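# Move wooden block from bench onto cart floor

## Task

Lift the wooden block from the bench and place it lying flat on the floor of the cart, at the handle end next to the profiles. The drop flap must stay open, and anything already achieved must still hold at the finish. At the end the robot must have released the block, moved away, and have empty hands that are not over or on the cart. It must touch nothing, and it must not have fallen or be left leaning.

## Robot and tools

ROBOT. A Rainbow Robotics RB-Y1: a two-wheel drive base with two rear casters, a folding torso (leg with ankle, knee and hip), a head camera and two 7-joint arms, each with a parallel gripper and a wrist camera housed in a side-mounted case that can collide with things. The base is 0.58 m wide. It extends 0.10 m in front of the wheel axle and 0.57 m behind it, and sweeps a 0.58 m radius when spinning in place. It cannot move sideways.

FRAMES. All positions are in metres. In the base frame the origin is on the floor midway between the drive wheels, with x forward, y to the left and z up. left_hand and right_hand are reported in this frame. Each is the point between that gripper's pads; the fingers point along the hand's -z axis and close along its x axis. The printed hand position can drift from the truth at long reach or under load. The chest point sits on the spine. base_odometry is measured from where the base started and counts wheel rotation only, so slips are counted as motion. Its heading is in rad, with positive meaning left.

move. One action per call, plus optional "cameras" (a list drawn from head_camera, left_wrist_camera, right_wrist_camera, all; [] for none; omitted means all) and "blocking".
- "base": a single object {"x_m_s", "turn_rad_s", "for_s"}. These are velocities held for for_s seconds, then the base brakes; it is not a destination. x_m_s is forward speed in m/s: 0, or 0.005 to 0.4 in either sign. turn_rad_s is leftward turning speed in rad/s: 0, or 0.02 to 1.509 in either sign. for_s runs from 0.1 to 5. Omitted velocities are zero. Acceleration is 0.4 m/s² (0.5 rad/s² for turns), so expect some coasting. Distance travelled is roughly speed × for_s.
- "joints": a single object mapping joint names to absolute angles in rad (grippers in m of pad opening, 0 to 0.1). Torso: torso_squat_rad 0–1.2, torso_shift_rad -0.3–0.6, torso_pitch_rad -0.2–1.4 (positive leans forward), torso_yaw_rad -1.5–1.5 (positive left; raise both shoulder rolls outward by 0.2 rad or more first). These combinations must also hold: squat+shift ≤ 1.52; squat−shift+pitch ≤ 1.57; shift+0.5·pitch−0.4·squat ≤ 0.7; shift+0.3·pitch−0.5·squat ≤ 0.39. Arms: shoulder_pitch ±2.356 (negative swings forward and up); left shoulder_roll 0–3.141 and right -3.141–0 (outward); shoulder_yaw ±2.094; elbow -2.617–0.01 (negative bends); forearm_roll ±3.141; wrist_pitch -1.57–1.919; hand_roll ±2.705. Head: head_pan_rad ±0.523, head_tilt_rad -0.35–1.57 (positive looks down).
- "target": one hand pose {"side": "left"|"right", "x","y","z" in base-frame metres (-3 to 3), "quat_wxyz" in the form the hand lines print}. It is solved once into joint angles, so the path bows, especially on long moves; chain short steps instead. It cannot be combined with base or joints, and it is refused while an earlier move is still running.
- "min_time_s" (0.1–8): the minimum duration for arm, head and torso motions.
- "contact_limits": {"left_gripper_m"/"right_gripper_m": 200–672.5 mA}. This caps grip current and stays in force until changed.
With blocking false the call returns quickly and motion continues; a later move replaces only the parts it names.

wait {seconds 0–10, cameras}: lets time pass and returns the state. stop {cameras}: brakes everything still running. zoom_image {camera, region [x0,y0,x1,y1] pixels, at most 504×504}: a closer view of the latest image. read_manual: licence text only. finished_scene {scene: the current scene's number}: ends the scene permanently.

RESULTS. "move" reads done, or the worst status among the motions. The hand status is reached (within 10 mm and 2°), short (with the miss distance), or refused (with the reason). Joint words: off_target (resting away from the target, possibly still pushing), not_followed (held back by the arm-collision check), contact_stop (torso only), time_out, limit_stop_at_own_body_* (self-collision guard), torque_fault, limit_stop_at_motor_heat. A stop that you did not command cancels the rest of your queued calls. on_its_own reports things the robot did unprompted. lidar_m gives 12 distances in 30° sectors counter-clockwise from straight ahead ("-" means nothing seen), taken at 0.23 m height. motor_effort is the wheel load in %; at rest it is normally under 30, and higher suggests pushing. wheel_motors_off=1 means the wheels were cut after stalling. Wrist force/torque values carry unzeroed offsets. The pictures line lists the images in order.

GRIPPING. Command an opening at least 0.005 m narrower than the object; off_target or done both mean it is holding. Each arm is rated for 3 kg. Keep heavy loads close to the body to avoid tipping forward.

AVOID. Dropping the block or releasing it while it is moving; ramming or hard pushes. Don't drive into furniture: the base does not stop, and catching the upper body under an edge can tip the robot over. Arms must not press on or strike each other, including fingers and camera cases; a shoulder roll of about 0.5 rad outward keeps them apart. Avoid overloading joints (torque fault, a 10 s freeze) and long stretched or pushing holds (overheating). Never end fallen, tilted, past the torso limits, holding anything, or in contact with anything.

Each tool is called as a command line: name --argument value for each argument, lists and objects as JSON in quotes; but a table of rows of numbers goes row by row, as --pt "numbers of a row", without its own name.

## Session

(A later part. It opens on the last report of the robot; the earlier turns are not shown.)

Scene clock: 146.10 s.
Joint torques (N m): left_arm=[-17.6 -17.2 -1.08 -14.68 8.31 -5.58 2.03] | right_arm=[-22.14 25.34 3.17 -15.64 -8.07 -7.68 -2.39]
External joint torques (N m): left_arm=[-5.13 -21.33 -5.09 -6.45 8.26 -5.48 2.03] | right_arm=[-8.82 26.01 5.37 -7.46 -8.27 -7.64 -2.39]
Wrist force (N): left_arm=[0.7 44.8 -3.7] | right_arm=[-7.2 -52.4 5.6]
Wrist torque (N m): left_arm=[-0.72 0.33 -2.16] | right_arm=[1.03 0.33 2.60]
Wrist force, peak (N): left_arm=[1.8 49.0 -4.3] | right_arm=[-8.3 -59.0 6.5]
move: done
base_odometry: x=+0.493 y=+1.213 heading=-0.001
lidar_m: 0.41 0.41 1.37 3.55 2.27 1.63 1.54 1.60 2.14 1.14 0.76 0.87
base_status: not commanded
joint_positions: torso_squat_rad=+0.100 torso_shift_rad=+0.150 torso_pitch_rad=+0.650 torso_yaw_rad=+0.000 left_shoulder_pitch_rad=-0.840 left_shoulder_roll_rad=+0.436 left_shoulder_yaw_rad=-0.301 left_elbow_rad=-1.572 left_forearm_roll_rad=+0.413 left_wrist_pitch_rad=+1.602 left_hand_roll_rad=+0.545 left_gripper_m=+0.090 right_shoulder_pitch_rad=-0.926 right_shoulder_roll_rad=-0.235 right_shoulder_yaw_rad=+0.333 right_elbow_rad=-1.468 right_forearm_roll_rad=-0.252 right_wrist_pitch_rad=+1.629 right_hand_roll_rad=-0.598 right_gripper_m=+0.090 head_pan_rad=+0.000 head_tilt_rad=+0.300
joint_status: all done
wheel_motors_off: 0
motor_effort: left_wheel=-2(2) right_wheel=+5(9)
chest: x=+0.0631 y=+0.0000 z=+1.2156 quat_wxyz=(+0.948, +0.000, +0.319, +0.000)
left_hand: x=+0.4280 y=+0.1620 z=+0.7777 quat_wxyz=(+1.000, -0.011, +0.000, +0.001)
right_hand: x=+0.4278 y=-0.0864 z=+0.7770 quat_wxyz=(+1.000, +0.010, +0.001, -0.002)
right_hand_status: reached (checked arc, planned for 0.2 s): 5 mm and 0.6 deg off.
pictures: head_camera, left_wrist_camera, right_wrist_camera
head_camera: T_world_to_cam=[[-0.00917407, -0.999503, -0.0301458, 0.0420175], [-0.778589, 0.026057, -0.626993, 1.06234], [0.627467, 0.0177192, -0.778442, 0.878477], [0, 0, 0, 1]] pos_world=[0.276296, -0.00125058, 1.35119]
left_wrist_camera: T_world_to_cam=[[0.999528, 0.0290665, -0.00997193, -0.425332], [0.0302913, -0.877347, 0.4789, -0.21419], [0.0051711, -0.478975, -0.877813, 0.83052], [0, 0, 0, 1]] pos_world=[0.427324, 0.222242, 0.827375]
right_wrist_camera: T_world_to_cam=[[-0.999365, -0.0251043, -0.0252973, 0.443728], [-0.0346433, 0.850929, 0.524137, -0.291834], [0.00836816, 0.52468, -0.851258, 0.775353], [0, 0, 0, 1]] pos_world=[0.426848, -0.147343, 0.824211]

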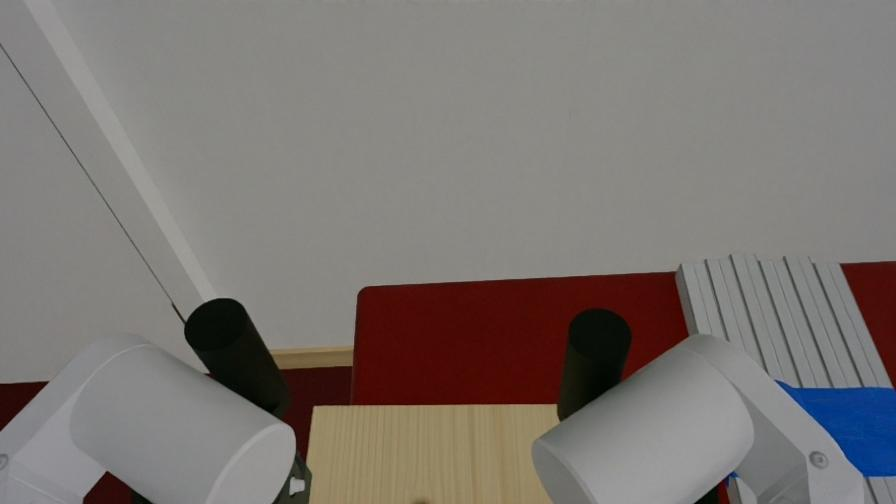

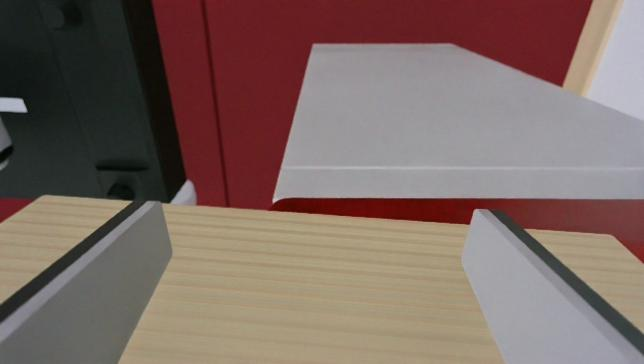

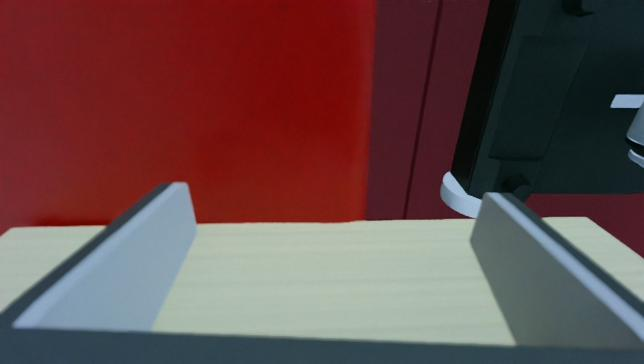

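move --target '{"side": "left", "x": 0.428, "y": 0.154, "z": 0.778, "quat_wxyz": [1, -0.015, 0, 0]}' --cameras '[]'

move --target '{"side": "right", "x": 0.428, "y": -0.077, "z": 0.778, "quat_wxyz": [1, 0.015, 0, 0]}' --cameras '[]'

move --joints '{"torso_pitch_rad": 0.6}' --min_time_s 1.5

Scene clock: 148.40 s.
Joint torques (N m): left_arm=[-20.69 -25.6 -3.43 -16.79 11.23 -8.61 2.96] | right_arm=[-23.08 28.5 3.06 -17.23 -9.09 -8.34 -2.78]
External joint torques (N m): left_arm=[-8.15 -29.6 -7.4 -8.55 11.18 -8.51 2.96] | right_arm=[-9.77 29.2 5.26 -9.05 -9.29 -8.29 -2.78]
Wrist force (N): left_arm=[-2.0 63.1 1.4] | right_arm=[-6.3 -57.2 2.9]
Wrist torque (N m): left_arm=[-1.07 0.59 -3.18] | right_arm=[1.04 0.33 2.99]
Wrist force, peak (N): left_arm=[-2.2 69.5 2.6] | right_arm=[-5.3 -62.6 1.5]
move: done
base_odometry: x=+0.493 y=+1.213 heading=-0.001
lidar_m: 0.40 0.41 1.38 3.55 2.28 1.61 1.54 1.60 2.15 1.13 0.75 0.86
base_status: not commanded
joint_positions: torso_squat_rad=+0.100 torso_shift_rad=+0.150 torso_pitch_rad=+0.650 torso_yaw_rad=+0.000 left_shoulder_pitch_rad=-0.844 left_shoulder_roll_rad=+0.431 left_shoulder_yaw_rad=-0.305 left_elbow_rad=-1.567 left_forearm_roll_rad=+0.407 left_wrist_pitch_rad=+1.604 left_hand_roll_rad=+0.550 left_gripper_m=+0.090 right_shoulder_pitch_rad=-0.926 right_shoulder_roll_rad=-0.236 right_shoulder_yaw_rad=+0.333 right_elbow_rad=-1.468 right_forearm_roll_rad=-0.252 right_wrist_pitch_rad=+1.629 right_hand_roll_rad=-0.598 right_gripper_m=+0.090 head_pan_rad=+0.000 head_tilt_rad=+0.300
joint_status: all done
wheel_motors_off: 0
motor_effort: left_wheel=-1(3) right_wheel=+5(7)
chest: x=+0.0631 y=+0.0001 z=+1.2156 quat_wxyz=(+0.948, +0.000, +0.319, +0.000)
left_hand: x=+0.4280 y=+0.1599 z=+0.7773 quat_wxyz=(+1.000, -0.009, +0.001, +0.002)
left_hand_status: reached (checked arc, planned for 0.1 s): 6 mm and 0.7 deg off.
right_hand: x=+0.4278 y=-0.0869 z=+0.7769 quat_wxyz=(+1.000, +0.010, +0.001, -0.002)

Scene clock: 148.93 s.
Joint torques (N m): left_arm=[-21.9 -28.35 -3.86 -18.38 12.61 -8.99 3.22] | right_arm=[-26.57 38.18 5.17 -19.62 -11.84 -11.67 -3.51]
External joint torques (N m): left_arm=[-9.36 -32.36 -7.84 -10.15 12.56 -8.9 3.22] | right_arm=[-13.17 38.76 7.34 -11.43 -12.04 -11.63 -3.51]
Wrist force (N): left_arm=[0.7 67.7 -0.7] | right_arm=[-11.1 -78.6 9.0]
Wrist torque (N m): left_arm=[-1.01 0.56 -3.35] | right_arm=[1.63 0.34 3.81]
Wrist force, peak (N): left_arm=[0.1 70.2 -0.8] | right_arm=[-10.8 -82.5 10.4]
move: done
base_odometry: x=+0.493 y=+1.213 heading=-0.001
lidar_m: 0.41 0.41 1.38 3.55 2.26 1.62 1.55 1.61 2.15 1.13 0.75 0.86
base_status: not commanded
joint_positions: torso_squat_rad=+0.100 torso_shift_rad=+0.150 torso_pitch_rad=+0.649 torso_yaw_rad=+0.000 left_shoulder_pitch_rad=-0.844 left_shoulder_roll_rad=+0.431 left_shoulder_yaw_rad=-0.305 left_elbow_rad=-1.566 left_forearm_roll_rad=+0.407 left_wrist_pitch_rad=+1.604 left_hand_roll_rad=+0.550 left_gripper_m=+0.090 right_shoulder_pitch_rad=-0.932 right_shoulder_roll_rad=-0.230 right_shoulder_yaw_rad=+0.337 right_elbow_rad=-1.457 right_forearm_roll_rad=-0.247 right_wrist_pitch_rad=+1.628 right_hand_roll_rad=-0.603 right_gripper_m=+0.090 head_pan_rad=+0.000 head_tilt_rad=+0.300
joint_status: all done
wheel_motors_off: 0
motor_effort: left_wheel=-1(1) right_wheel=+8(9)
chest: x=+0.0629 y=+0.0000 z=+1.2157 quat_wxyz=(+0.948, +0.000, +0.319, +0.000)
left_hand: x=+0.4279 y=+0.1604 z=+0.7773 quat_wxyz=(+1.000, -0.009, +0.001, +0.002)
right_hand: x=+0.4278 y=-0.0848 z=+0.7762 quat_wxyz=(+1.000, +0.008, +0.001, -0.002)
right_hand_status: reached (checked arc, planned for 0.1 s): 8 mm and 0.9 deg off.

Scene clock: 150.73 s.
Joint torques (N m): left_arm=[-24.23 -28.58 -3.83 -20.53 13.75 -8.04 3.21] | right_arm=[-27.71 37.92 4.88 -21.52 -12.13 -8.13 -3.58]
External joint torques (N m): left_arm=[-10.81 -32.83 -8.07 -12.27 13.75 -7.86 3.21] | right_arm=[-13.46 38.8 7.3 -13.3 -12.39 -8.02 -3.58]
Wrist force (N): left_arm=[2.9 68.0 -15.4] | right_arm=[-1.1 -65.2 -14.4]
Wrist torque (N m): left_arm=[-0.88 -0.24 -3.28] | right_arm=[0.94 -0.42 3.26]
Wrist force, peak (N): left_arm=[4.2 68.4 -16.5] | right_arm=[-10.5 -78.1 9.9]
move: done
base_odometry: x=+0.493 y=+1.213 heading=-0.001
lidar_m: 0.41 0.41 1.38 3.55 2.26 1.62 1.54 1.62 2.15 1.12 0.75 0.87
base_status: not commanded
joint_positions: torso_squat_rad=+0.100 torso_shift_rad=+0.150 torso_pitch_rad=+0.601 torso_yaw_rad=+0.000 left_shoulder_pitch_rad=-0.844 left_shoulder_roll_rad=+0.431 left_shoulder_yaw_rad=-0.305 left_elbow_rad=-1.566 left_forearm_roll_rad=+0.406 left_wrist_pitch_rad=+1.604 left_hand_roll_rad=+0.550 left_gripper_m=+0.090 right_shoulder_pitch_rad=-0.932 right_shoulder_roll_rad=-0.230 right_shoulder_yaw_rad=+0.337 right_elbow_rad=-1.456 right_forearm_roll_rad=-0.247 right_wrist_pitch_rad=+1.627 right_hand_roll_rad=-0.603 right_gripper_m=+0.090 head_pan_rad=+0.000 head_tilt_rad=+0.300
joint_status: all done
wheel_motors_off: 0
motor_effort: left_wheel=-1(2) right_wheel=+6(10)
chest: x=+0.0511 y=+0.0000 z=+1.2244 quat_wxyz=(+0.955, +0.000, +0.296, +0.000)
left_hand: x=+0.4368 y=+0.1607 z=+0.8041 quat_wxyz=(+1.000, -0.009, -0.023, +0.002)
right_hand: x=+0.4370 y=-0.0847 z=+0.8032 quat_wxyz=(+1.000, +0.008, -0.023, -0.002)
pictures: head_camera, left_wrist_camera, right_wrist_camera
head_camera: T_world_to_cam=[[-0.00762051, -0.999502, -0.0306347, 0.0426922], [-0.746905, 0.0260591, -0.66442, 1.10273], [0.664887, 0.017818, -0.746732, 0.852268], [0, 0, 0, 1]] pos_world=[0.257296, -0.00125083, 1.3704]
left_wrist_camera: T_world_to_cam=[[0.998806, 0.0312392, 0.0375648, -0.472118], [0.00964584, -0.879826, 0.475199, -0.215936], [0.0478953, -0.474269, -0.879076, 0.834718], [0, 0, 0, 1]] pos_world=[0.433658, 0.220644, 0.854128]
right_wrist_camera: T_world_to_cam=[[-0.997064, -0.0235804, -0.0728503, 0.491015], [-0.058021, 0.853509, 0.517837, -0.291138], [0.0499676, 0.520544, -0.852372, 0.779042], [0, 0, 0, 1]] pos_world=[0.433755, -0.145458, 0.850566]

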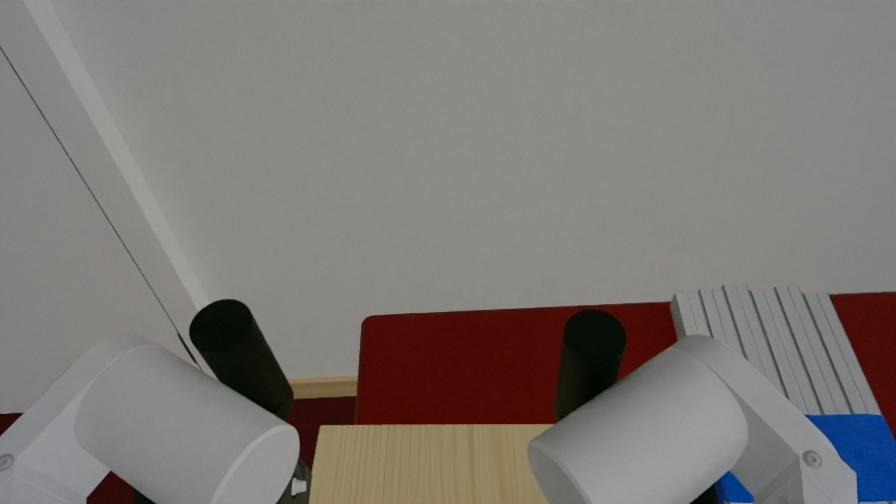

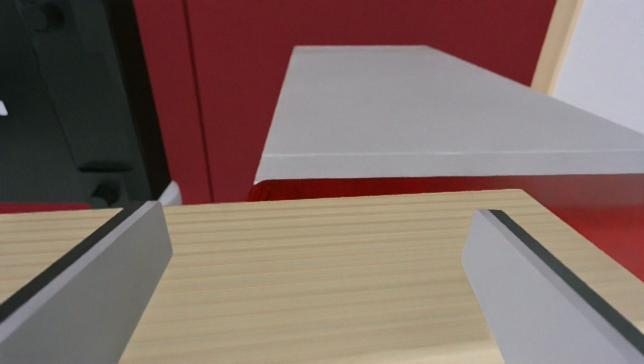

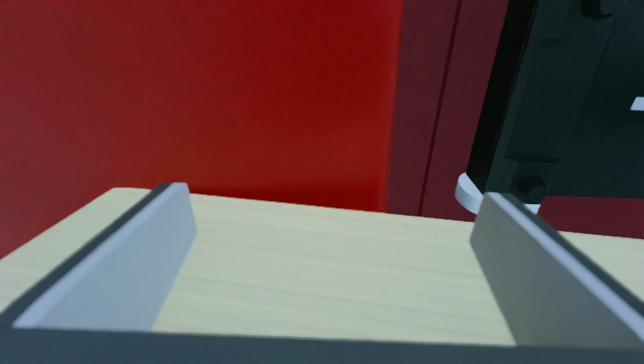

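move --joints '{"torso_pitch_rad": 0.65}' --min_time_s 1.5 --cameras '[]'

move --target '{"side": "left", "x": 0.428, "y": 0.164, "z": 0.778, "quat_wxyz": [1, -0.015, 0, -0.015]}' --cameras '[]'

move --target '{"side": "right", "x": 0.428, "y": -0.086, "z": 0.778, "quat_wxyz": [1, 0.015, 0, 0.015]}' --cameras '[]'

move --target '{"side": "left", "x": 0.428, "y": 0.158, "z": 0.778, "quat_wxyz": [1, -0.015, 0, -0.015]}' --cameras '[]'

move --target '{"side": "right", "x": 0.428, "y": -0.081, "z": 0.778, "quat_wxyz": [1, 0.015, 0, 0.015]}' --cameras '["head_camera"]'

Scene clock: 158.67 s.
Joint torques (N m): left_arm=[-23.93 -29.2 -4 -19.79 13.19 -10.47 3.49] | right_arm=[-26.86 37.26 4.86 -19.87 -10.75 -10.9 -3.45]
External joint torques (N m): left_arm=[-11.39 -33.23 -7.98 -11.55 13.14 -10.38 3.49] | right_arm=[-13.45 37.84 7.03 -11.69 -10.95 -10.86 -3.45]
Wrist force (N): left_arm=[-5.0 71.8 5.3] | right_arm=[-12.1 -69.7 9.6]
Wrist torque (N m): left_arm=[-1.16 0.71 -3.68] | right_arm=[1.37 0.49 3.70]
Wrist force, peak (N): left_arm=[-5.7 72.3 4.6] | right_arm=[-12.4 -70.1 9.7]
move: done
base_odometry: x=+0.493 y=+1.213 heading=-0.001
lidar_m: 0.40 0.40 1.38 3.55 2.27 1.62 1.53 1.61 2.16 1.15 0.75 0.86
base_status: not commanded
joint_positions: torso_squat_rad=+0.100 torso_shift_rad=+0.149 torso_pitch_rad=+0.649 torso_yaw_rad=+0.000 left_shoulder_pitch_rad=-0.844 left_shoulder_roll_rad=+0.432 left_shoulder_yaw_rad=-0.305 left_elbow_rad=-1.566 left_forearm_roll_rad=+0.406 left_wrist_pitch_rad=+1.605 left_hand_roll_rad=+0.550 left_gripper_m=+0.090 right_shoulder_pitch_rad=-0.932 right_shoulder_roll_rad=-0.230 right_shoulder_yaw_rad=+0.337 right_elbow_rad=-1.457 right_forearm_roll_rad=-0.247 right_wrist_pitch_rad=+1.628 right_hand_roll_rad=-0.603 right_gripper_m=+0.090 head_pan_rad=+0.000 head_tilt_rad=+0.300
joint_status: all done
wheel_motors_off: 0
motor_effort: left_wheel=-1(2) right_wheel=+5(6)
chest: x=+0.0627 y=+0.0000 z=+1.2158 quat_wxyz=(+0.948, +0.000, +0.319, +0.000)
left_hand: x=+0.4276 y=+0.1609 z=+0.7773 quat_wxyz=(+1.000, -0.008, +0.001, +0.002)
right_hand: x=+0.4277 y=-0.0845 z=+0.7764 quat_wxyz=(+1.000, +0.008, +0.001, -0.002)

Scene clock: 159.43 s.
Joint torques (N m): left_arm=[-15.81 -15.07 -4.34 -14.67 7.83 -2.96 -1.7] | right_arm=[-23.71 24.08 4.05 -15.92 -6.67 -6.71 -0.42]
External joint torques (N m): left_arm=[-3.38 -19.51 -8.5 -6.49 7.77 -2.87 -1.7] | right_arm=[-10.3 24.58 6.19 -7.73 -6.87 -6.67 -0.42]
Wrist force (N): left_arm=[8.0 34.3 -6.2] | right_arm=[-9.2 -42.3 3.3]
Wrist torque (N m): left_arm=[-0.81 0.22 1.89] | right_arm=[0.96 -0.10 -0.11]
Wrist force, peak (N): left_arm=[-6.2 71.9 4.4] | right_arm=[-12.3 -69.4 8.9]
move: done
base_odometry: x=+0.493 y=+1.213 heading=-0.001
lidar_m: 0.39 0.41 1.37 3.57 2.27 1.62 1.54 1.59 2.16 1.14 0.74 0.88
base_status: not commanded
joint_positions: torso_squat_rad=+0.100 torso_shift_rad=+0.150 torso_pitch_rad=+0.649 torso_yaw_rad=+0.000 left_shoulder_pitch_rad=-0.837 left_shoulder_roll_rad=+0.452 left_shoulder_yaw_rad=-0.299 left_elbow_rad=-1.571 left_forearm_roll_rad=+0.427 left_wrist_pitch_rad=+1.595 left_hand_roll_rad=+0.512 left_gripper_m=+0.090 right_shoulder_pitch_rad=-0.932 right_shoulder_roll_rad=-0.226 right_shoulder_yaw_rad=+0.337 right_elbow_rad=-1.458 right_forearm_roll_rad=-0.248 right_wrist_pitch_rad=+1.627 right_hand_roll_rad=-0.604 right_gripper_m=+0.090 head_pan_rad=+0.000 head_tilt_rad=+0.300
joint_status: all done
wheel_motors_off: 0
motor_effort: left_wheel=-4(4) right_wheel=+4(10)
chest: x=+0.0630 y=+0.0000 z=+1.2156 quat_wxyz=(+0.948, +0.000, +0.319, +0.000)
left_hand: x=+0.4287 y=+0.1677 z=+0.7775 quat_wxyz=(+1.000, -0.011, +0.000, -0.013)
left_hand_status: reached (checked arc, planned for 0.2 s): 4 mm and 0.5 deg off.
right_hand: x=+0.4278 y=-0.0821 z=+0.7768 quat_wxyz=(+1.000, +0.011, +0.001, -0.002)

Scene clock: 160.03 s.
Joint torques (N m): left_arm=[-14.45 -7.73 -1.91 -11.93 4.54 -2.27 -1.41] | right_arm=[-17.55 9.62 1.43 -12.58 -2.87 -1.97 0.48]
External joint torques (N m): left_arm=[-2.02 -12.12 -6.04 -3.74 4.47 -2.16 -1.41] | right_arm=[-4.26 10.46 3.73 -4.41 -3.06 -1.92 0.48]
Wrist force (N): left_arm=[3.2 21.4 -5.8] | right_arm=[-0.8 -14.7 -5.2]
Wrist torque (N m): left_arm=[-0.62 0.22 1.16] | right_arm=[0.30 0.01 -0.88]
Wrist force, peak (N): left_arm=[8.0 34.2 -6.6] | right_arm=[-9.0 -42.8 4.2]
move: done
base_odometry: x=+0.493 y=+1.213 heading=-0.001
lidar_m: 0.41 0.42 1.38 3.56 2.29 1.62 1.54 1.61 2.16 1.13 0.74 0.86
base_status: not commanded
joint_positions: torso_squat_rad=+0.100 torso_shift_rad=+0.150 torso_pitch_rad=+0.650 torso_yaw_rad=+0.000 left_shoulder_pitch_rad=-0.837 left_shoulder_roll_rad=+0.450 left_shoulder_yaw_rad=-0.300 left_elbow_rad=-1.572 left_forearm_roll_rad=+0.428 left_wrist_pitch_rad=+1.595 left_hand_roll_rad=+0.512 left_gripper_m=+0.090 right_shoulder_pitch_rad=-0.924 right_shoulder_roll_rad=-0.245 right_shoulder_yaw_rad=+0.336 right_elbow_rad=-1.473 right_forearm_roll_rad=-0.266 right_wrist_pitch_rad=+1.626 right_hand_roll_rad=-0.569 right_gripper_m=+0.090 head_pan_rad=+0.000 head_tilt_rad=+0.300
joint_status: all done
wheel_motors_off: 0
motor_effort: left_wheel=-2(4) right_wheel=+3(5)
chest: x=+0.0632 y=+0.0001 z=+1.2156 quat_wxyz=(+0.948, +0.000, +0.319, +0.000)
left_hand: x=+0.4285 y=+0.1664 z=+0.7774 quat_wxyz=(+1.000, -0.012, +0.000, -0.013)
right_hand: x=+0.4280 y=-0.0879 z=+0.7772 quat_wxyz=(+1.000, +0.013, +0.001, +0.014)
right_hand_status: reached (checked arc, planned for 0.2 s): 2 mm and 0.3 deg off.

Scene clock: 160.77 s.
Joint torques (N m): left_arm=[-17.55 -15.93 -5.41 -14.84 7.99 -4.07 -1.85] | right_arm=[-19.91 15.82 2.58 -15.17 -5.37 -3.87 1.29]
External joint torques (N m): left_arm=[-5.04 -20.1 -9.49 -6.63 7.93 -3.97 -1.85] | right_arm=[-6.62 16.7 4.88 -7.01 -5.56 -3.83 1.29]
Wrist force (N): left_arm=[2.9 40.2 -5.3] | right_arm=[-2.7 -31.0 -5.3]
Wrist torque (N m): left_arm=[-0.91 0.07 2.18] | right_arm=[0.67 0.03 -1.74]
Wrist force, peak (N): left_arm=[3.4 45.9 -4.2] | right_arm=[-3.3 -37.5 -6.8]
move: done
base_odometry: x=+0.493 y=+1.213 heading=-0.001
lidar_m: 0.40 0.42 1.37 3.56 2.29 1.62 1.54 1.60 2.14 1.14 0.75 0.87
base_status: not commanded
joint_positions: torso_squat_rad=+0.100 torso_shift_rad=+0.150 torso_pitch_rad=+0.650 torso_yaw_rad=+0.000 left_shoulder_pitch_rad=-0.842 left_shoulder_roll_rad=+0.441 left_shoulder_yaw_rad=-0.306 left_elbow_rad=-1.570 left_forearm_roll_rad=+0.420 left_wrist_pitch_rad=+1.599 left_hand_roll_rad=+0.521 left_gripper_m=+0.090 right_shoulder_pitch_rad=-0.923 right_shoulder_roll_rad=-0.247 right_shoulder_yaw_rad=+0.335 right_elbow_rad=-1.473 right_forearm_roll_rad=-0.265 right_wrist_pitch_rad=+1.627 right_hand_roll_rad=-0.569 right_gripper_m=+0.090 head_pan_rad=+0.000 head_tilt_rad=+0.300
joint_status: all done
wheel_motors_off: 0
motor_effort: left_wheel=+1(2) right_wheel=-2(2)
chest: x=+0.0632 y=+0.0002 z=+1.2156 quat_wxyz=(+0.948, +0.000, +0.319, +0.000)
left_hand: x=+0.4284 y=+0.1621 z=+0.7777 quat_wxyz=(+1.000, -0.011, +0.000, -0.013)
left_hand_status: reached (checked arc, planned for 0.1 s): 4 mm and 0.5 deg off.
right_hand: x=+0.4280 y=-0.0892 z=+0.7768 quat_wxyz=(+1.000, +0.011, +0.001, +0.013)

Scene clock: 161.30 s.
Joint torques (N m): left_arm=[-19.32 -18.91 -5.87 -17.09 9.18 -5.19 -2.16] | right_arm=[-22.88 26.32 6.49 -16.71 -8.59 -5.45 2.07]
External joint torques (N m): left_arm=[-6.83 -23.1 -9.94 -8.88 9.12 -5.09 -2.16] | right_arm=[-9.53 27.06 8.75 -8.55 -8.8 -5.41 2.08]
Wrist force (N): left_arm=[2.2 47.5 -7.5] | right_arm=[-1.8 -49.1 -1.8]
Wrist torque (N m): left_arm=[-1.02 0.20 2.47] | right_arm=[1.22 -0.16 -2.65]
Wrist force, peak (N): left_arm=[2.0 51.5 -8.1] | right_arm=[-1.1 -54.6 -0.9]
move: done
base_odometry: x=+0.493 y=+1.213 heading=-0.001
lidar_m: 0.39 0.42 1.37 3.55 2.28 1.62 1.54 1.60 2.14 1.14 0.75 0.86
base_status: not commanded
joint_positions: torso_squat_rad=+0.100 torso_shift_rad=+0.150 torso_pitch_rad=+0.650 torso_yaw_rad=+0.000 left_shoulder_pitch_rad=-0.842 left_shoulder_roll_rad=+0.442 left_shoulder_yaw_rad=-0.306 left_elbow_rad=-1.570 left_forearm_roll_rad=+0.419 left_wrist_pitch_rad=+1.599 left_hand_roll_rad=+0.521 left_gripper_m=+0.090 right_shoulder_pitch_rad=-0.929 right_shoulder_roll_rad=-0.241 right_shoulder_yaw_rad=+0.339 right_elbow_rad=-1.466 right_forearm_roll_rad=-0.260 right_wrist_pitch_rad=+1.627 right_hand_roll_rad=-0.576 right_gripper_m=+0.090 head_pan_rad=+0.000 head_tilt_rad=+0.300
joint_status: all done
wheel_motors_off: 0
motor_effort: left_wheel=-2(2) right_wheel=+0(2)
chest: x=+0.0632 y=+0.0001 z=+1.2156 quat_wxyz=(+0.948, +0.000, +0.319, +0.000)
left_hand: x=+0.4282 y=+0.1628 z=+0.7774 quat_wxyz=(+1.000, -0.011, +0.001, -0.012)
right_hand: x=+0.4282 y=-0.0865 z=+0.7767 quat_wxyz=(+1.000, +0.010, +0.001, +0.012)
right_hand_status: reached (checked arc, planned for 0.1 s): 6 mm and 0.6 deg off.
head_camera: T_world_to_cam=[[-0.00903919, -0.999504, -0.0301619, 0.0421022], [-0.778629, 0.0259609, -0.626947, 1.06236], [0.627419, 0.0178178, -0.778478, 0.878475], [0, 0, 0, 1]] pos_world=[0.276396, -0.00115112, 1.35119]

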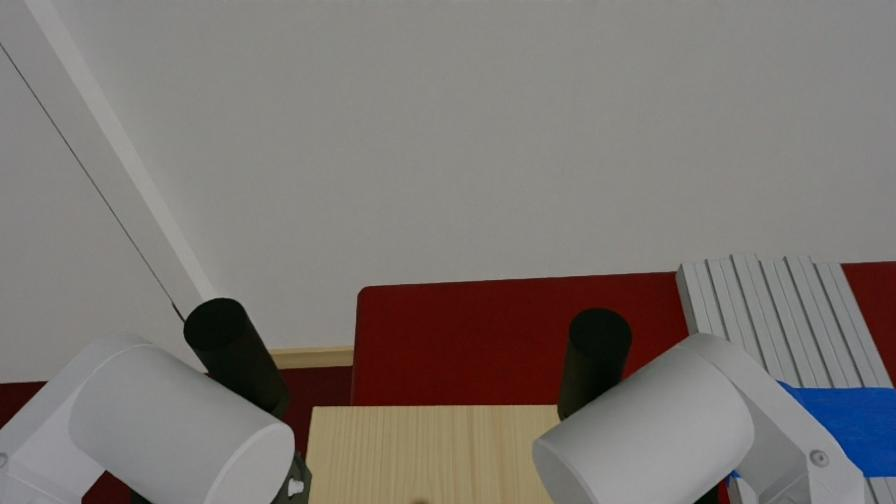

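move --target '{"side": "left", "x": 0.428, "y": 0.156, "z": 0.778, "quat_wxyz": [1, -0.015, 0, -0.006]}' --cameras '[]'

move --target '{"side": "right", "x": 0.428, "y": -0.079, "z": 0.778, "quat_wxyz": [1, 0.015, 0, 0.006]}' --cameras '[]'

Scene clock: 163.30 s.
Joint torques (N m): left_arm=[-21.61 -21.68 -5.82 -17.66 9.79 -7.21 -0.86] | right_arm=[-22.02 26.98 7.43 -16.94 -9.34 -4.73 2.31]
External joint torques (N m): left_arm=[-9.1 -25.76 -9.83 -9.43 9.74 -7.12 -0.87] | right_arm=[-8.67 27.74 9.7 -8.78 -9.54 -4.68 2.31]
Wrist force (N): left_arm=[-3.5 54.5 -1.9] | right_arm=[5.5 -48.4 -4.1]
Wrist torque (N m): left_arm=[-1.15 0.02 0.61] | right_arm=[1.10 0.18 -2.70]
Wrist force, peak (N): left_arm=[-5.1 57.4 -3.2] | right_arm=[5.9 -50.2 -4.2]
move: done
base_odometry: x=+0.493 y=+1.213 heading=-0.001
lidar_m: 0.40 0.43 1.38 3.56 2.28 1.62 1.54 1.61 2.16 1.13 0.75 0.86
base_status: not commanded
joint_positions: torso_squat_rad=+0.100 torso_shift_rad=+0.150 torso_pitch_rad=+0.650 torso_yaw_rad=+0.000 left_shoulder_pitch_rad=-0.843 left_shoulder_roll_rad=+0.435 left_shoulder_yaw_rad=-0.304 left_elbow_rad=-1.568 left_forearm_roll_rad=+0.412 left_wrist_pitch_rad=+1.602 left_hand_roll_rad=+0.538 left_gripper_m=+0.090 right_shoulder_pitch_rad=-0.929 right_shoulder_roll_rad=-0.241 right_shoulder_yaw_rad=+0.339 right_elbow_rad=-1.466 right_forearm_roll_rad=-0.260 right_wrist_pitch_rad=+1.626 right_hand_roll_rad=-0.576 right_gripper_m=+0.090 head_pan_rad=+0.000 head_tilt_rad=+0.300
joint_status: all done
wheel_motors_off: 0
motor_effort: left_wheel=-2(2) right_wheel=-1(2)
chest: x=+0.0632 y=+0.0001 z=+1.2156 quat_wxyz=(+0.948, +0.000, +0.319, +0.000)
left_hand: x=+0.4279 y=+0.1614 z=+0.7772 quat_wxyz=(+1.000, -0.010, +0.001, -0.003)
left_hand_status: reached (checked arc, planned for 0.1 s): 5 mm and 0.6 deg off.
right_hand: x=+0.4284 y=-0.0867 z=+0.7767 quat_wxyz=(+1.000, +0.010, +0.001, +0.012)

Scene clock: 163.83 s.
Joint torques (N m): left_arm=[-21.59 -22.88 -5.91 -18.01 10.38 -7.32 -0.61] | right_arm=[-22.9 30.56 6.9 -17.26 -10.29 -5.85 1.25]
External joint torques (N m): left_arm=[-9.08 -26.98 -9.92 -9.78 10.32 -7.22 -0.61] | right_arm=[-9.52 31.2 9.11 -9.09 -10.5 -5.81 1.25]
Wrist force (N): left_arm=[1.5 55.4 -4.7] | right_arm=[-1.1 -56.5 -1.4]
Wrist torque (N m): left_arm=[-1.02 0.96 0.48] | right_arm=[1.33 -0.79 -1.03]
Wrist force, peak (N): left_arm=[1.9 56.9 -5.2] | right_arm=[-1.2 -58.3 -0.4]
move: done
base_odometry: x=+0.493 y=+1.213 heading=-0.001
lidar_m: 0.41 0.41 1.39 3.55 2.28 1.63 1.53 1.61 2.17 1.13 0.75 0.88
base_status: not commanded
joint_positions: torso_squat_rad=+0.100 torso_shift_rad=+0.150 torso_pitch_rad=+0.650 torso_yaw_rad=+0.000 left_shoulder_pitch_rad=-0.843 left_shoulder_roll_rad=+0.436 left_shoulder_yaw_rad=-0.304 left_elbow_rad=-1.568 left_forearm_roll_rad=+0.412 left_wrist_pitch_rad=+1.602 left_hand_roll_rad=+0.538 left_gripper_m=+0.090 right_shoulder_pitch_rad=-0.930 right_shoulder_roll_rad=-0.234 right_shoulder_yaw_rad=+0.337 right_elbow_rad=-1.462 right_forearm_roll_rad=-0.253 right_wrist_pitch_rad=+1.627 right_hand_roll_rad=-0.592 right_gripper_m=+0.090 head_pan_rad=+0.000 head_tilt_rad=+0.300
joint_status: all done
wheel_motors_off: 0
motor_effort: left_wheel=-1(2) right_wheel=+2(3)
chest: x=+0.0632 y=+0.0001 z=+1.2156 quat_wxyz=(+0.948, +0.000, +0.319, +0.000)
left_hand: x=+0.4280 y=+0.1616 z=+0.7771 quat_wxyz=(+1.000, -0.010, +0.001, -0.003)
right_hand: x=+0.4284 y=-0.0851 z=+0.7766 quat_wxyz=(+1.000, +0.010, +0.001, +0.003)
right_hand_status: reached (checked arc, planned for 0.1 s): 6 mm and 0.7 deg off.

move --target '{"side": "left", "x": 0.428, "y": 0.152, "z": 0.778, "quat_wxyz": [1, -0.015, 0, -0.006]}' --cameras '[]'

move --target '{"side": "right", "x": 0.428, "y": -0.076, "z": 0.778, "quat_wxyz": [1, 0.015, 0, 0.0045]}' --cameras '[]'

move --joints '{"torso_pitch_rad": 0.6}' --min_time_s 1.5

Scene clock: 165.60 s.
Joint torques (N m): left_arm=[-23.3 -31.23 -8.54 -20.05 13.48 -9.71 0.26] | right_arm=[-23.01 34.26 7.47 -18.47 -11.56 -6.54 0.67]
External joint torques (N m): left_arm=[-10.73 -35.2 -12.51 -11.81 13.43 -9.61 0.26] | right_arm=[-9.63 34.93 9.68 -10.3 -11.76 -6.5 0.67]
Wrist force (N): left_arm=[-1.1 73.7 1.1] | right_arm=[0.3 -62.9 -2.2]
Wrist torque (N m): left_arm=[-1.37 0.80 -0.44] | right_arm=[1.44 -0.58 -0.49]
Wrist force, peak (N): left_arm=[-1.5 81.0 2.8] | right_arm=[1.4 -67.6 -4.2]
move: done
base_odometry: x=+0.493 y=+1.213 heading=-0.001
lidar_m: 0.41 0.41 1.38 3.57 2.29 1.62 1.54 1.60 2.13 1.14 0.75 0.87
base_status: not commanded
joint_positions: torso_squat_rad=+0.100 torso_shift_rad=+0.150 torso_pitch_rad=+0.650 torso_yaw_rad=+0.000 left_shoulder_pitch_rad=-0.847 left_shoulder_roll_rad=+0.430 left_shoulder_yaw_rad=-0.309 left_elbow_rad=-1.565 left_forearm_roll_rad=+0.406 left_wrist_pitch_rad=+1.605 left_hand_roll_rad=+0.544 left_gripper_m=+0.090 right_shoulder_pitch_rad=-0.930 right_shoulder_roll_rad=-0.235 right_shoulder_yaw_rad=+0.337 right_elbow_rad=-1.461 right_forearm_roll_rad=-0.252 right_wrist_pitch_rad=+1.627 right_hand_roll_rad=-0.592 right_gripper_m=+0.090 head_pan_rad=+0.000 head_tilt_rad=+0.300
joint_status: all done
wheel_motors_off: 0
motor_effort: left_wheel=-1(2) right_wheel=+2(2)
chest: x=+0.0632 y=+0.0001 z=+1.2156 quat_wxyz=(+0.948, +0.000, +0.319, +0.000)
left_hand: x=+0.4280 y=+0.1593 z=+0.7771 quat_wxyz=(+1.000, -0.008, +0.001, -0.003)
left_hand_status: reached (checked arc, planned for 0.1 s): 7 mm and 0.9 deg off.
right_hand: x=+0.4285 y=-0.0857 z=+0.7765 quat_wxyz=(+1.000, +0.009, +0.001, +0.003)

Scene clock: 166.13 s.
Joint torques (N m): left_arm=[-23.38 -33.29 -8.52 -20.93 14.56 -9.86 1.24] | right_arm=[-24.86 41 8.75 -19.74 -13.52 -9.26 -1.43]
External joint torques (N m): left_arm=[-10.81 -37.27 -12.5 -12.7 14.51 -9.77 1.24] | right_arm=[-11.43 41.58 10.94 -11.56 -13.73 -9.22 -1.43]
Wrist force (N): left_arm=[3.0 77.7 -0.2] | right_arm=[-4.3 -78.8 3.0]
Wrist torque (N m): left_arm=[-1.37 0.96 -1.48] | right_arm=[1.73 -0.82 1.62]
Wrist force, peak (N): left_arm=[4.0 79.8 -1.5] | right_arm=[-5.3 -84.0 3.1]
move: done
base_odometry: x=+0.493 y=+1.213 heading=-0.001
lidar_m: 0.39 0.41 1.40 3.55 2.27 1.62 1.53 1.61 2.14 1.14 0.75 0.86
base_status: not commanded
joint_positions: torso_squat_rad=+0.100 torso_shift_rad=+0.150 torso_pitch_rad=+0.650 torso_yaw_rad=+0.000 left_shoulder_pitch_rad=-0.847 left_shoulder_roll_rad=+0.431 left_shoulder_yaw_rad=-0.309 left_elbow_rad=-1.564 left_forearm_roll_rad=+0.405 left_wrist_pitch_rad=+1.605 left_hand_roll_rad=+0.544 left_gripper_m=+0.090 right_shoulder_pitch_rad=-0.934 right_shoulder_roll_rad=-0.231 right_shoulder_yaw_rad=+0.339 right_elbow_rad=-1.455 right_forearm_roll_rad=-0.248 right_wrist_pitch_rad=+1.627 right_hand_roll_rad=-0.598 right_gripper_m=+0.090 head_pan_rad=+0.000 head_tilt_rad=+0.300
joint_status: all done
wheel_motors_off: 0
motor_effort: left_wheel=-1(2) right_wheel=+1(5)
chest: x=+0.0631 y=+0.0001 z=+1.2156 quat_wxyz=(+0.948, +0.000, +0.319, +0.000)
left_hand: x=+0.4281 y=+0.1597 z=+0.7771 quat_wxyz=(+1.000, -0.008, +0.001, -0.003)
right_hand: x=+0.4285 y=-0.0842 z=+0.7763 quat_wxyz=(+1.000, +0.007, +0.001, +0.001)
right_hand_status: reached (checked arc, planned for 0.1 s): 8 mm and 0.9 deg off.

Scene clock: 167.93 s.
Joint torques (N m): left_arm=[-27.46 -32.42 -6.7 -23.25 14.24 -9.71 1.55] | right_arm=[-29.9 41.13 7.91 -23.99 -13 -8.53 -1.37]
External joint torques (N m): left_arm=[-14.01 -36.63 -10.93 -15 14.24 -9.53 1.56] | right_arm=[-15.65 42.02 10.34 -15.77 -13.26 -8.42 -1.37]
Motor temperatures (°C): left_arm=[32 29 32 38 38 34 38] | right_arm=[35 32 32 33 40 38 34]
Wrist force (N): left_arm=[1.6 72.4 -16.5] | right_arm=[-0.9 -70.0 -17.9]
Wrist torque (N m): left_arm=[-1.02 0.48 -1.79] | right_arm=[1.19 -0.16 1.39]
Wrist force, peak (N): left_arm=[2.5 77.4 -1.5] | right_arm=[-4.5 -78.8 2.1]
move: done
base_odometry: x=+0.493 y=+1.213 heading=-0.001
lidar_m: 0.40 0.40 1.39 3.56 2.26 1.62 1.54 1.60 2.14 1.12 0.74 0.86
base_status: not commanded
joint_positions: torso_squat_rad=+0.100 torso_shift_rad=+0.150 torso_pitch_rad=+0.601 torso_yaw_rad=+0.000 left_shoulder_pitch_rad=-0.846 left_shoulder_roll_rad=+0.430 left_shoulder_yaw_rad=-0.309 left_elbow_rad=-1.564 left_forearm_roll_rad=+0.405 left_wrist_pitch_rad=+1.605 left_hand_roll_rad=+0.544 left_gripper_m=+0.090 right_shoulder_pitch_rad=-0.933 right_shoulder_roll_rad=-0.231 right_shoulder_yaw_rad=+0.339 right_elbow_rad=-1.454 right_forearm_roll_rad=-0.248 right_wrist_pitch_rad=+1.627 right_hand_roll_rad=-0.598 right_gripper_m=+0.090 head_pan_rad=+0.000 head_tilt_rad=+0.300
joint_status: all done
wheel_motors_off: 0
motor_effort: left_wheel=-1(2) right_wheel=+1(3)
chest: x=+0.0512 y=+0.0001 z=+1.2244 quat_wxyz=(+0.955, +0.000, +0.296, +0.000)
left_hand: x=+0.4366 y=+0.1597 z=+0.8037 quat_wxyz=(+1.000, -0.008, -0.023, -0.003)
right_hand: x=+0.4369 y=-0.0845 z=+0.8027 quat_wxyz=(+1.000, +0.007, -0.023, +0.001)
pictures: head_camera, left_wrist_camera, right_wrist_camera
head_camera: T_world_to_cam=[[-0.00755161, -0.999504, -0.0305705, 0.0426846], [-0.747049, 0.0259611, -0.664262, 1.10263], [0.664726, 0.0178214, -0.746875, 0.852297], [0, 0, 0, 1]] pos_world=[0.257496, -0.00115113, 1.3703]
left_wrist_camera: T_world_to_cam=[[0.999113, 0.0210545, 0.0364589, -0.469412], [0.00128253, -0.880793, 0.4735, -0.211462], [0.042082, -0.473034, -0.880039, 0.836991], [0, 0, 0, 1]] pos_world=[0.434044, 0.219554, 0.853827]
right_wrist_camera: T_world_to_cam=[[-0.996932, -0.0308125, -0.0719523, 0.489432], [-0.0636799, 0.853804, 0.516685, -0.28772], [0.0455128, 0.519682, -0.853147, 0.7811], [0, 0, 0, 1]] pos_world=[0.434058, -0.145186, 0.85027]

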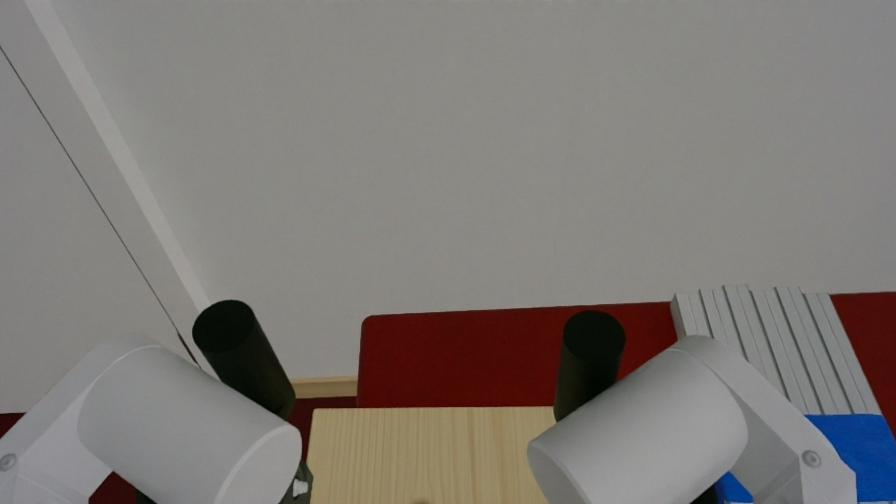

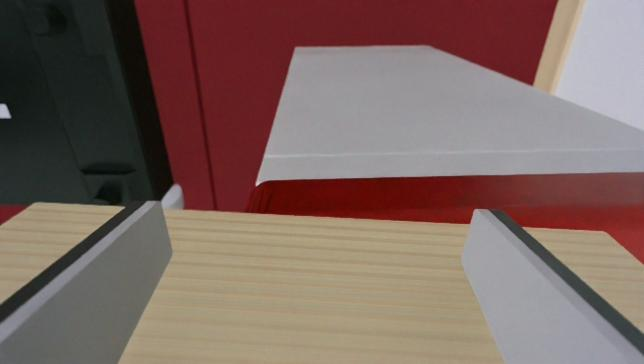

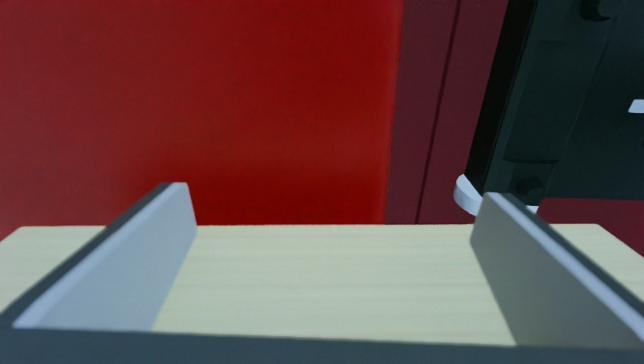

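move --joints '{"torso_pitch_rad": 0.54}' --min_time_s 1.0 --cameras '[]'

move --base '{"x_m_s": -0.3, "for_s": 1.5}' --cameras '["head_camera","left_wrist_camera"]'

move --base '{"turn_rad_s": -0.6, "for_s": 2.6333}' --cameras '["left_wrist_camera"]'

Scene clock: 173.57 s.
Joint torques (N m): left_arm=[-29.1 -31.8 -6.42 -23.37 14.22 -9.71 1.5] | right_arm=[-31.48 40.7 7.39 -24.28 -12.85 -8.57 -1.38]
External joint torques (N m): left_arm=[-14.61 -36.28 -10.96 -15.12 14.29 -9.44 1.5] | right_arm=[-16.24 41.95 10.11 -16.03 -13.18 -8.36 -1.39]
Wrist force (N): left_arm=[0.2 72.5 -17.5] | right_arm=[-2.4 -69.9 -18.6]
Wrist torque (N m): left_arm=[-1.01 0.43 -1.74] | right_arm=[1.25 -0.23 1.38]
Wrist force, peak (N): left_arm=[0.0 73.7 -16.3] | right_arm=[-1.2 -70.8 -18.3]
move: done
base_odometry: x=+0.493 y=+1.213 heading=-0.001
lidar_m: 0.40 0.41 1.38 3.54 2.28 1.61 1.54 1.60 2.14 1.13 0.75 0.88
base_status: not commanded
joint_positions: torso_squat_rad=+0.100 torso_shift_rad=+0.150 torso_pitch_rad=+0.541 torso_yaw_rad=+0.000 left_shoulder_pitch_rad=-0.846 left_shoulder_roll_rad=+0.430 left_shoulder_yaw_rad=-0.310 left_elbow_rad=-1.564 left_forearm_roll_rad=+0.405 left_wrist_pitch_rad=+1.605 left_hand_roll_rad=+0.544 left_gripper_m=+0.090 right_shoulder_pitch_rad=-0.933 right_shoulder_roll_rad=-0.231 right_shoulder_yaw_rad=+0.340 right_elbow_rad=-1.454 right_forearm_roll_rad=-0.248 right_wrist_pitch_rad=+1.627 right_hand_roll_rad=-0.598 right_gripper_m=+0.090 head_pan_rad=+0.000 head_tilt_rad=+0.300
joint_status: all done
wheel_motors_off: 0
motor_effort: left_wheel=-1(2) right_wheel=+2(3)
chest: x=+0.0356 y=+0.0001 z=+1.2344 quat_wxyz=(+0.964, +0.000, +0.267, +0.000)
left_hand: x=+0.4455 y=+0.1597 z=+0.8376 quat_wxyz=(+0.999, -0.008, -0.053, -0.003)
right_hand: x=+0.4459 y=-0.0845 z=+0.8366 quat_wxyz=(+0.999, +0.007, -0.053, +0.001)

Scene clock: 176.17 s.
Joint torques (N m): left_arm=[-29.97 -31.46 -5.95 -23.59 14.09 -9.62 1.55] | right_arm=[-32.9 40.62 7.21 -24.56 -12.56 -8.8 -1.43]
External joint torques (N m): left_arm=[-15.49 -35.94 -10.49 -15.34 14.15 -9.34 1.55] | right_arm=[-17.66 41.87 9.93 -16.31 -12.88 -8.59 -1.44]
Wrist force (N): left_arm=[0.3 72.3 -16.6] | right_arm=[-1.6 -69.8 -19.0]
Wrist torque (N m): left_arm=[-0.96 0.44 -1.70] | right_arm=[1.23 -0.16 1.38]
Wrist force, peak (N): left_arm=[-0.2 73.6 -17.3] | right_arm=[-1.8 -71.0 -18.6]
move: done
base_odometry: x=+0.043 y=+1.213 heading=+0.001
lidar_m: 0.85 1.48 2.00 4.38 1.62 1.14 1.08 1.15 1.53 3.88 1.30 1.07
base_status: done (sent for 1.5 of 1.5 s)
joint_positions: torso_squat_rad=+0.100 torso_shift_rad=+0.150 torso_pitch_rad=+0.541 torso_yaw_rad=+0.000 left_shoulder_pitch_rad=-0.846 left_shoulder_roll_rad=+0.430 left_shoulder_yaw_rad=-0.310 left_elbow_rad=-1.564 left_forearm_roll_rad=+0.405 left_wrist_pitch_rad=+1.605 left_hand_roll_rad=+0.544 left_gripper_m=+0.090 right_shoulder_pitch_rad=-0.933 right_shoulder_roll_rad=-0.231 right_shoulder_yaw_rad=+0.340 right_elbow_rad=-1.454 right_forearm_roll_rad=-0.248 right_wrist_pitch_rad=+1.627 right_hand_roll_rad=-0.598 right_gripper_m=+0.090 head_pan_rad=+0.000 head_tilt_rad=+0.300
joint_status: not commanded
wheel_motors_off: 0
motor_effort: left_wheel=+17(37) right_wheel=-17(31)
chest: x=+0.0356 y=+0.0001 z=+1.2344 quat_wxyz=(+0.964, +0.000, +0.267, +0.000)
left_hand: x=+0.4453 y=+0.1597 z=+0.8374 quat_wxyz=(+0.999, -0.008, -0.053, -0.003)
right_hand: x=+0.4457 y=-0.0845 z=+0.8365 quat_wxyz=(+0.999, +0.007, -0.052, +0.001)
head_camera: T_world_to_cam=[[-0.00570648, -0.999504, -0.0309687, 0.0432976], [-0.705876, 0.0259624, -0.70786, 1.14996], [0.708313, 0.0178206, -0.705674, 0.817673], [0, 0, 0, 1]] pos_world=[0.232809, -0.00115112, 1.39236]
left_wrist_camera: T_world_to_cam=[[0.995182, 0.0210296, 0.0957607, -0.52725], [-0.0268748, -0.880802, 0.472722, -0.214233], [0.0942873, -0.473018, -0.875993, 0.839635], [0, 0, 0, 1]] pos_world=[0.439786, 0.219554, 0.887277]

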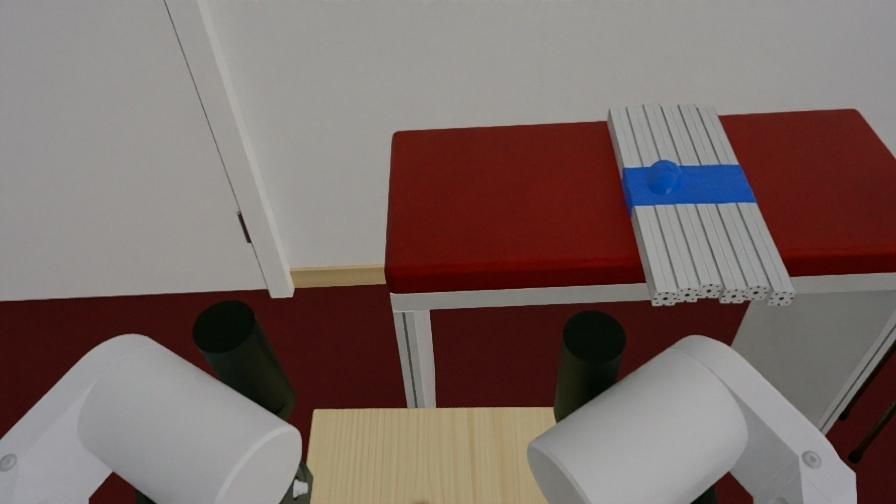

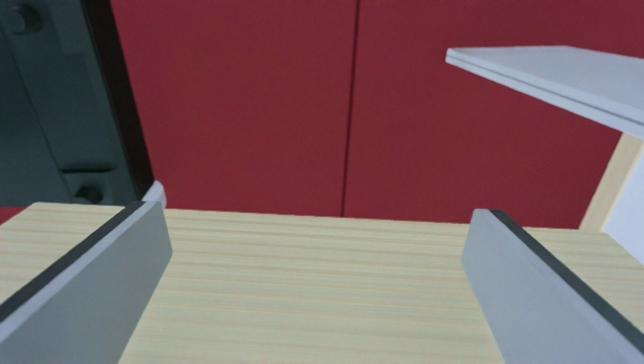

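Scene clock: 180.37 s.
Joint torques (N m): left_arm=[-29.93 -31.45 -6.02 -23.72 13.98 -9.72 1.58] | right_arm=[-33.2 39.91 7.57 -24.68 -12.68 -8.7 -1.46]
External joint torques (N m): left_arm=[-15.45 -35.93 -10.55 -15.47 14.04 -9.45 1.59] | right_arm=[-17.96 41.16 10.29 -16.44 -13.01 -8.5 -1.46]
Wrist force (N): left_arm=[0.4 72.6 -16.4] | right_arm=[-1.9 -71.0 -18.2]
Wrist torque (N m): left_arm=[-0.99 0.48 -1.76] | right_arm=[1.30 -0.21 1.35]
Wrist force, peak (N): left_arm=[0.0 73.9 -16.7] | right_arm=[-1.9 -71.3 -18.5]
move: done
base_odometry: x=+0.043 y=+1.213 heading=-1.579
lidar_m: 3.63 1.32 1.07 0.84 1.50 1.97 4.39 1.67 1.15 1.10 1.12 1.49
base_status: done (sent for 2.63 of 2.63 s)
joint_positions: torso_squat_rad=+0.100 torso_shift_rad=+0.150 torso_pitch_rad=+0.541 torso_yaw_rad=+0.000 left_shoulder_pitch_rad=-0.846 left_shoulder_roll_rad=+0.430 left_shoulder_yaw_rad=-0.310 left_elbow_rad=-1.564 left_forearm_roll_rad=+0.405 left_wrist_pitch_rad=+1.605 left_hand_roll_rad=+0.544 left_gripper_m=+0.090 right_shoulder_pitch_rad=-0.933 right_shoulder_roll_rad=-0.230 right_shoulder_yaw_rad=+0.340 right_elbow_rad=-1.454 right_forearm_roll_rad=-0.248 right_wrist_pitch_rad=+1.627 right_hand_roll_rad=-0.598 right_gripper_m=+0.090 head_pan_rad=+0.000 head_tilt_rad=+0.300
joint_status: not commanded
wheel_motors_off: 0
motor_effort: left_wheel=+18(41) right_wheel=-7(37)
chest: x=+0.0356 y=+0.0001 z=+1.2344 quat_wxyz=(+0.964, +0.000, +0.267, +0.000)
left_hand: x=+0.4453 y=+0.1597 z=+0.8374 quat_wxyz=(+0.999, -0.008, -0.053, -0.003)
right_hand: x=+0.4457 y=-0.0845 z=+0.8364 quat_wxyz=(+0.999, +0.007, -0.052, +0.001)
left_wrist_camera: T_world_to_cam=[[0.995182, 0.0210296, 0.0957607, -0.52725], [-0.0268748, -0.880802, 0.472722, -0.214233], [0.0942873, -0.473018, -0.875993, 0.839635], [0, 0, 0, 1]] pos_world=[0.439786, 0.219554, 0.887277]

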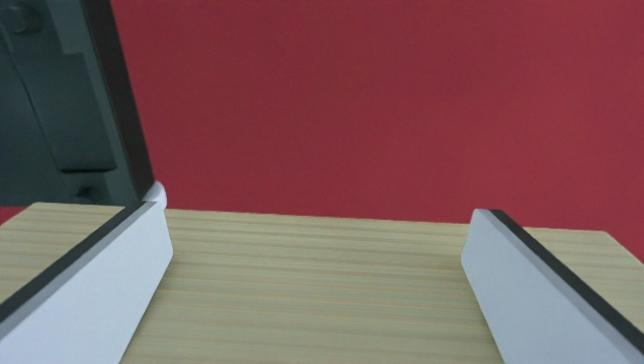

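Grip is stable. Drive to cart.

move --base '{"x_m_s": 0.33, "for_s": 4.5667}' --cameras '[]'

move --base '{"turn_rad_s": 0.6, "for_s": 2.6333}' --cameras '["head_camera","left_wrist_camera"]'

Scene clock: 187.00 s.
Joint torques (N m): left_arm=[-29.51 -31.41 -5.72 -23.71 14.06 -9.75 1.56] | right_arm=[-32.82 39.84 7.01 -24.89 -12.54 -8.56 -1.45]
External joint torques (N m): left_arm=[-15.02 -35.88 -10.25 -15.46 14.13 -9.47 1.57] | right_arm=[-17.57 41.09 9.73 -16.65 -12.86 -8.36 -1.46]
Wrist force (N): left_arm=[0.3 73.1 -16.8] | right_arm=[-1.4 -70.6 -18.2]
Wrist torque (N m): left_arm=[-1.04 0.56 -1.75] | right_arm=[1.28 -0.15 1.30]
Wrist force, peak (N): left_arm=[0.5 74.2 -16.7] | right_arm=[-0.8 -71.1 -18.8]
move: done
base_odometry: x=+0.031 y=-0.294 heading=-1.579
lidar_m: 3.35 1.13 0.80 0.75 0.78 1.26 4.98 1.53 1.10 1.02 1.05 1.38
base_status: done (sent for 4.57 of 4.57 s)
joint_positions: torso_squat_rad=+0.100 torso_shift_rad=+0.150 torso_pitch_rad=+0.541 torso_yaw_rad=+0.000 left_shoulder_pitch_rad=-0.846 left_shoulder_roll_rad=+0.430 left_shoulder_yaw_rad=-0.310 left_elbow_rad=-1.564 left_forearm_roll_rad=+0.405 left_wrist_pitch_rad=+1.605 left_hand_roll_rad=+0.544 left_gripper_m=+0.090 right_shoulder_pitch_rad=-0.933 right_shoulder_roll_rad=-0.230 right_shoulder_yaw_rad=+0.340 right_elbow_rad=-1.454 right_forearm_roll_rad=-0.248 right_wrist_pitch_rad=+1.627 right_hand_roll_rad=-0.598 right_gripper_m=+0.090 head_pan_rad=+0.000 head_tilt_rad=+0.300
joint_status: not commanded
wheel_motors_off: 0
motor_effort: left_wheel=+0(45) right_wheel=+0(28)
chest: x=+0.0357 y=+0.0001 z=+1.2344 quat_wxyz=(+0.964, +0.000, +0.267, +0.000)
left_hand: x=+0.4454 y=+0.1596 z=+0.8374 quat_wxyz=(+0.999, -0.008, -0.052, -0.003)
right_hand: x=+0.4457 y=-0.0845 z=+0.8363 quat_wxyz=(+0.999, +0.007, -0.052, +0.001)

Scene clock: 191.17 s.
Joint torques (N m): left_arm=[-29.62 -31.09 -5.86 -23.9 14.14 -9.79 1.64] | right_arm=[-32.92 39.55 6.86 -24.66 -12.74 -8.73 -1.39]
External joint torques (N m): left_arm=[-15.14 -35.57 -10.4 -15.65 14.2 -9.52 1.64] | right_arm=[-17.68 40.8 9.57 -16.42 -13.06 -8.52 -1.4]
Wrist force (N): left_arm=[-0.6 73.3 -16.3] | right_arm=[-1.8 -70.9 -18.0]
Wrist torque (N m): left_arm=[-1.05 0.40 -1.75] | right_arm=[1.25 -0.25 1.32]
Wrist force, peak (N): left_arm=[-0.1 74.3 -16.8] | right_arm=[-1.8 -71.6 -17.7]
move: done
base_odometry: x=+0.031 y=-0.294 heading=+0.001
lidar_m: 0.75 0.79 1.82 4.52 1.50 1.05 1.00 1.06 1.42 3.57 1.11 0.80
base_status: done (sent for 2.63 of 2.63 s)
joint_positions: torso_squat_rad=+0.100 torso_shift_rad=+0.150 torso_pitch_rad=+0.541 torso_yaw_rad=+0.000 left_shoulder_pitch_rad=-0.846 left_shoulder_roll_rad=+0.430 left_shoulder_yaw_rad=-0.310 left_elbow_rad=-1.564 left_forearm_roll_rad=+0.405 left_wrist_pitch_rad=+1.605 left_hand_roll_rad=+0.544 left_gripper_m=+0.090 right_shoulder_pitch_rad=-0.933 right_shoulder_roll_rad=-0.230 right_shoulder_yaw_rad=+0.340 right_elbow_rad=-1.454 right_forearm_roll_rad=-0.248 right_wrist_pitch_rad=+1.627 right_hand_roll_rad=-0.598 right_gripper_m=+0.090 head_pan_rad=+0.000 head_tilt_rad=+0.300
joint_status: not commanded
wheel_motors_off: 0
motor_effort: left_wheel=-3(36) right_wheel=+15(32)
chest: x=+0.0357 y=+0.0001 z=+1.2344 quat_wxyz=(+0.964, +0.000, +0.267, +0.000)
left_hand: x=+0.4453 y=+0.1596 z=+0.8374 quat_wxyz=(+0.999, -0.008, -0.052, -0.003)
right_hand: x=+0.4457 y=-0.0845 z=+0.8364 quat_wxyz=(+0.999, +0.007, -0.052, +0.001)
head_camera: T_world_to_cam=[[-0.00570924, -0.999504, -0.0309654, 0.0431938], [-0.705925, 0.0259608, -0.707811, 1.14991], [0.708264, 0.0178182, -0.705723, 0.817755], [0, 0, 0, 1]] pos_world=[0.232809, -0.00125112, 1.39236]
left_wrist_camera: T_world_to_cam=[[0.995192, 0.0209816, 0.095674, -0.527257], [-0.0268761, -0.8808, 0.472725, -0.214185], [0.0941882, -0.473023, -0.876001, 0.83959], [0, 0, 0, 1]] pos_world=[0.439886, 0.219554, 0.887177]

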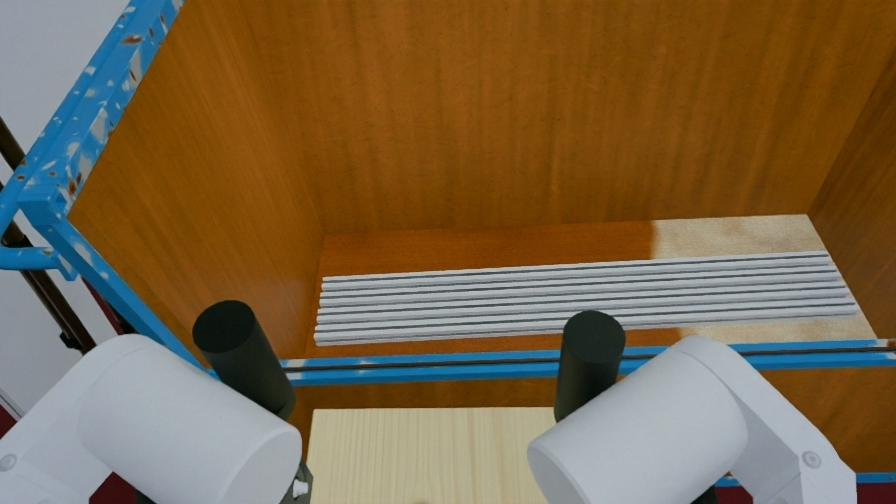

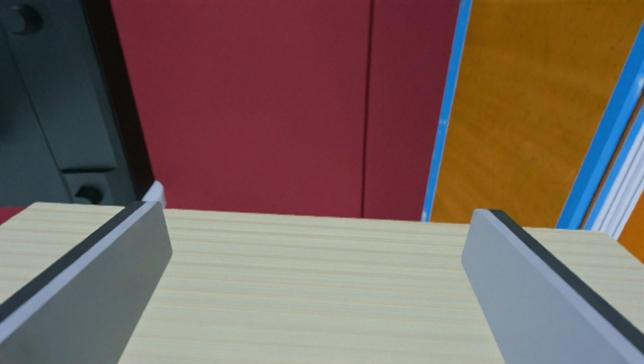

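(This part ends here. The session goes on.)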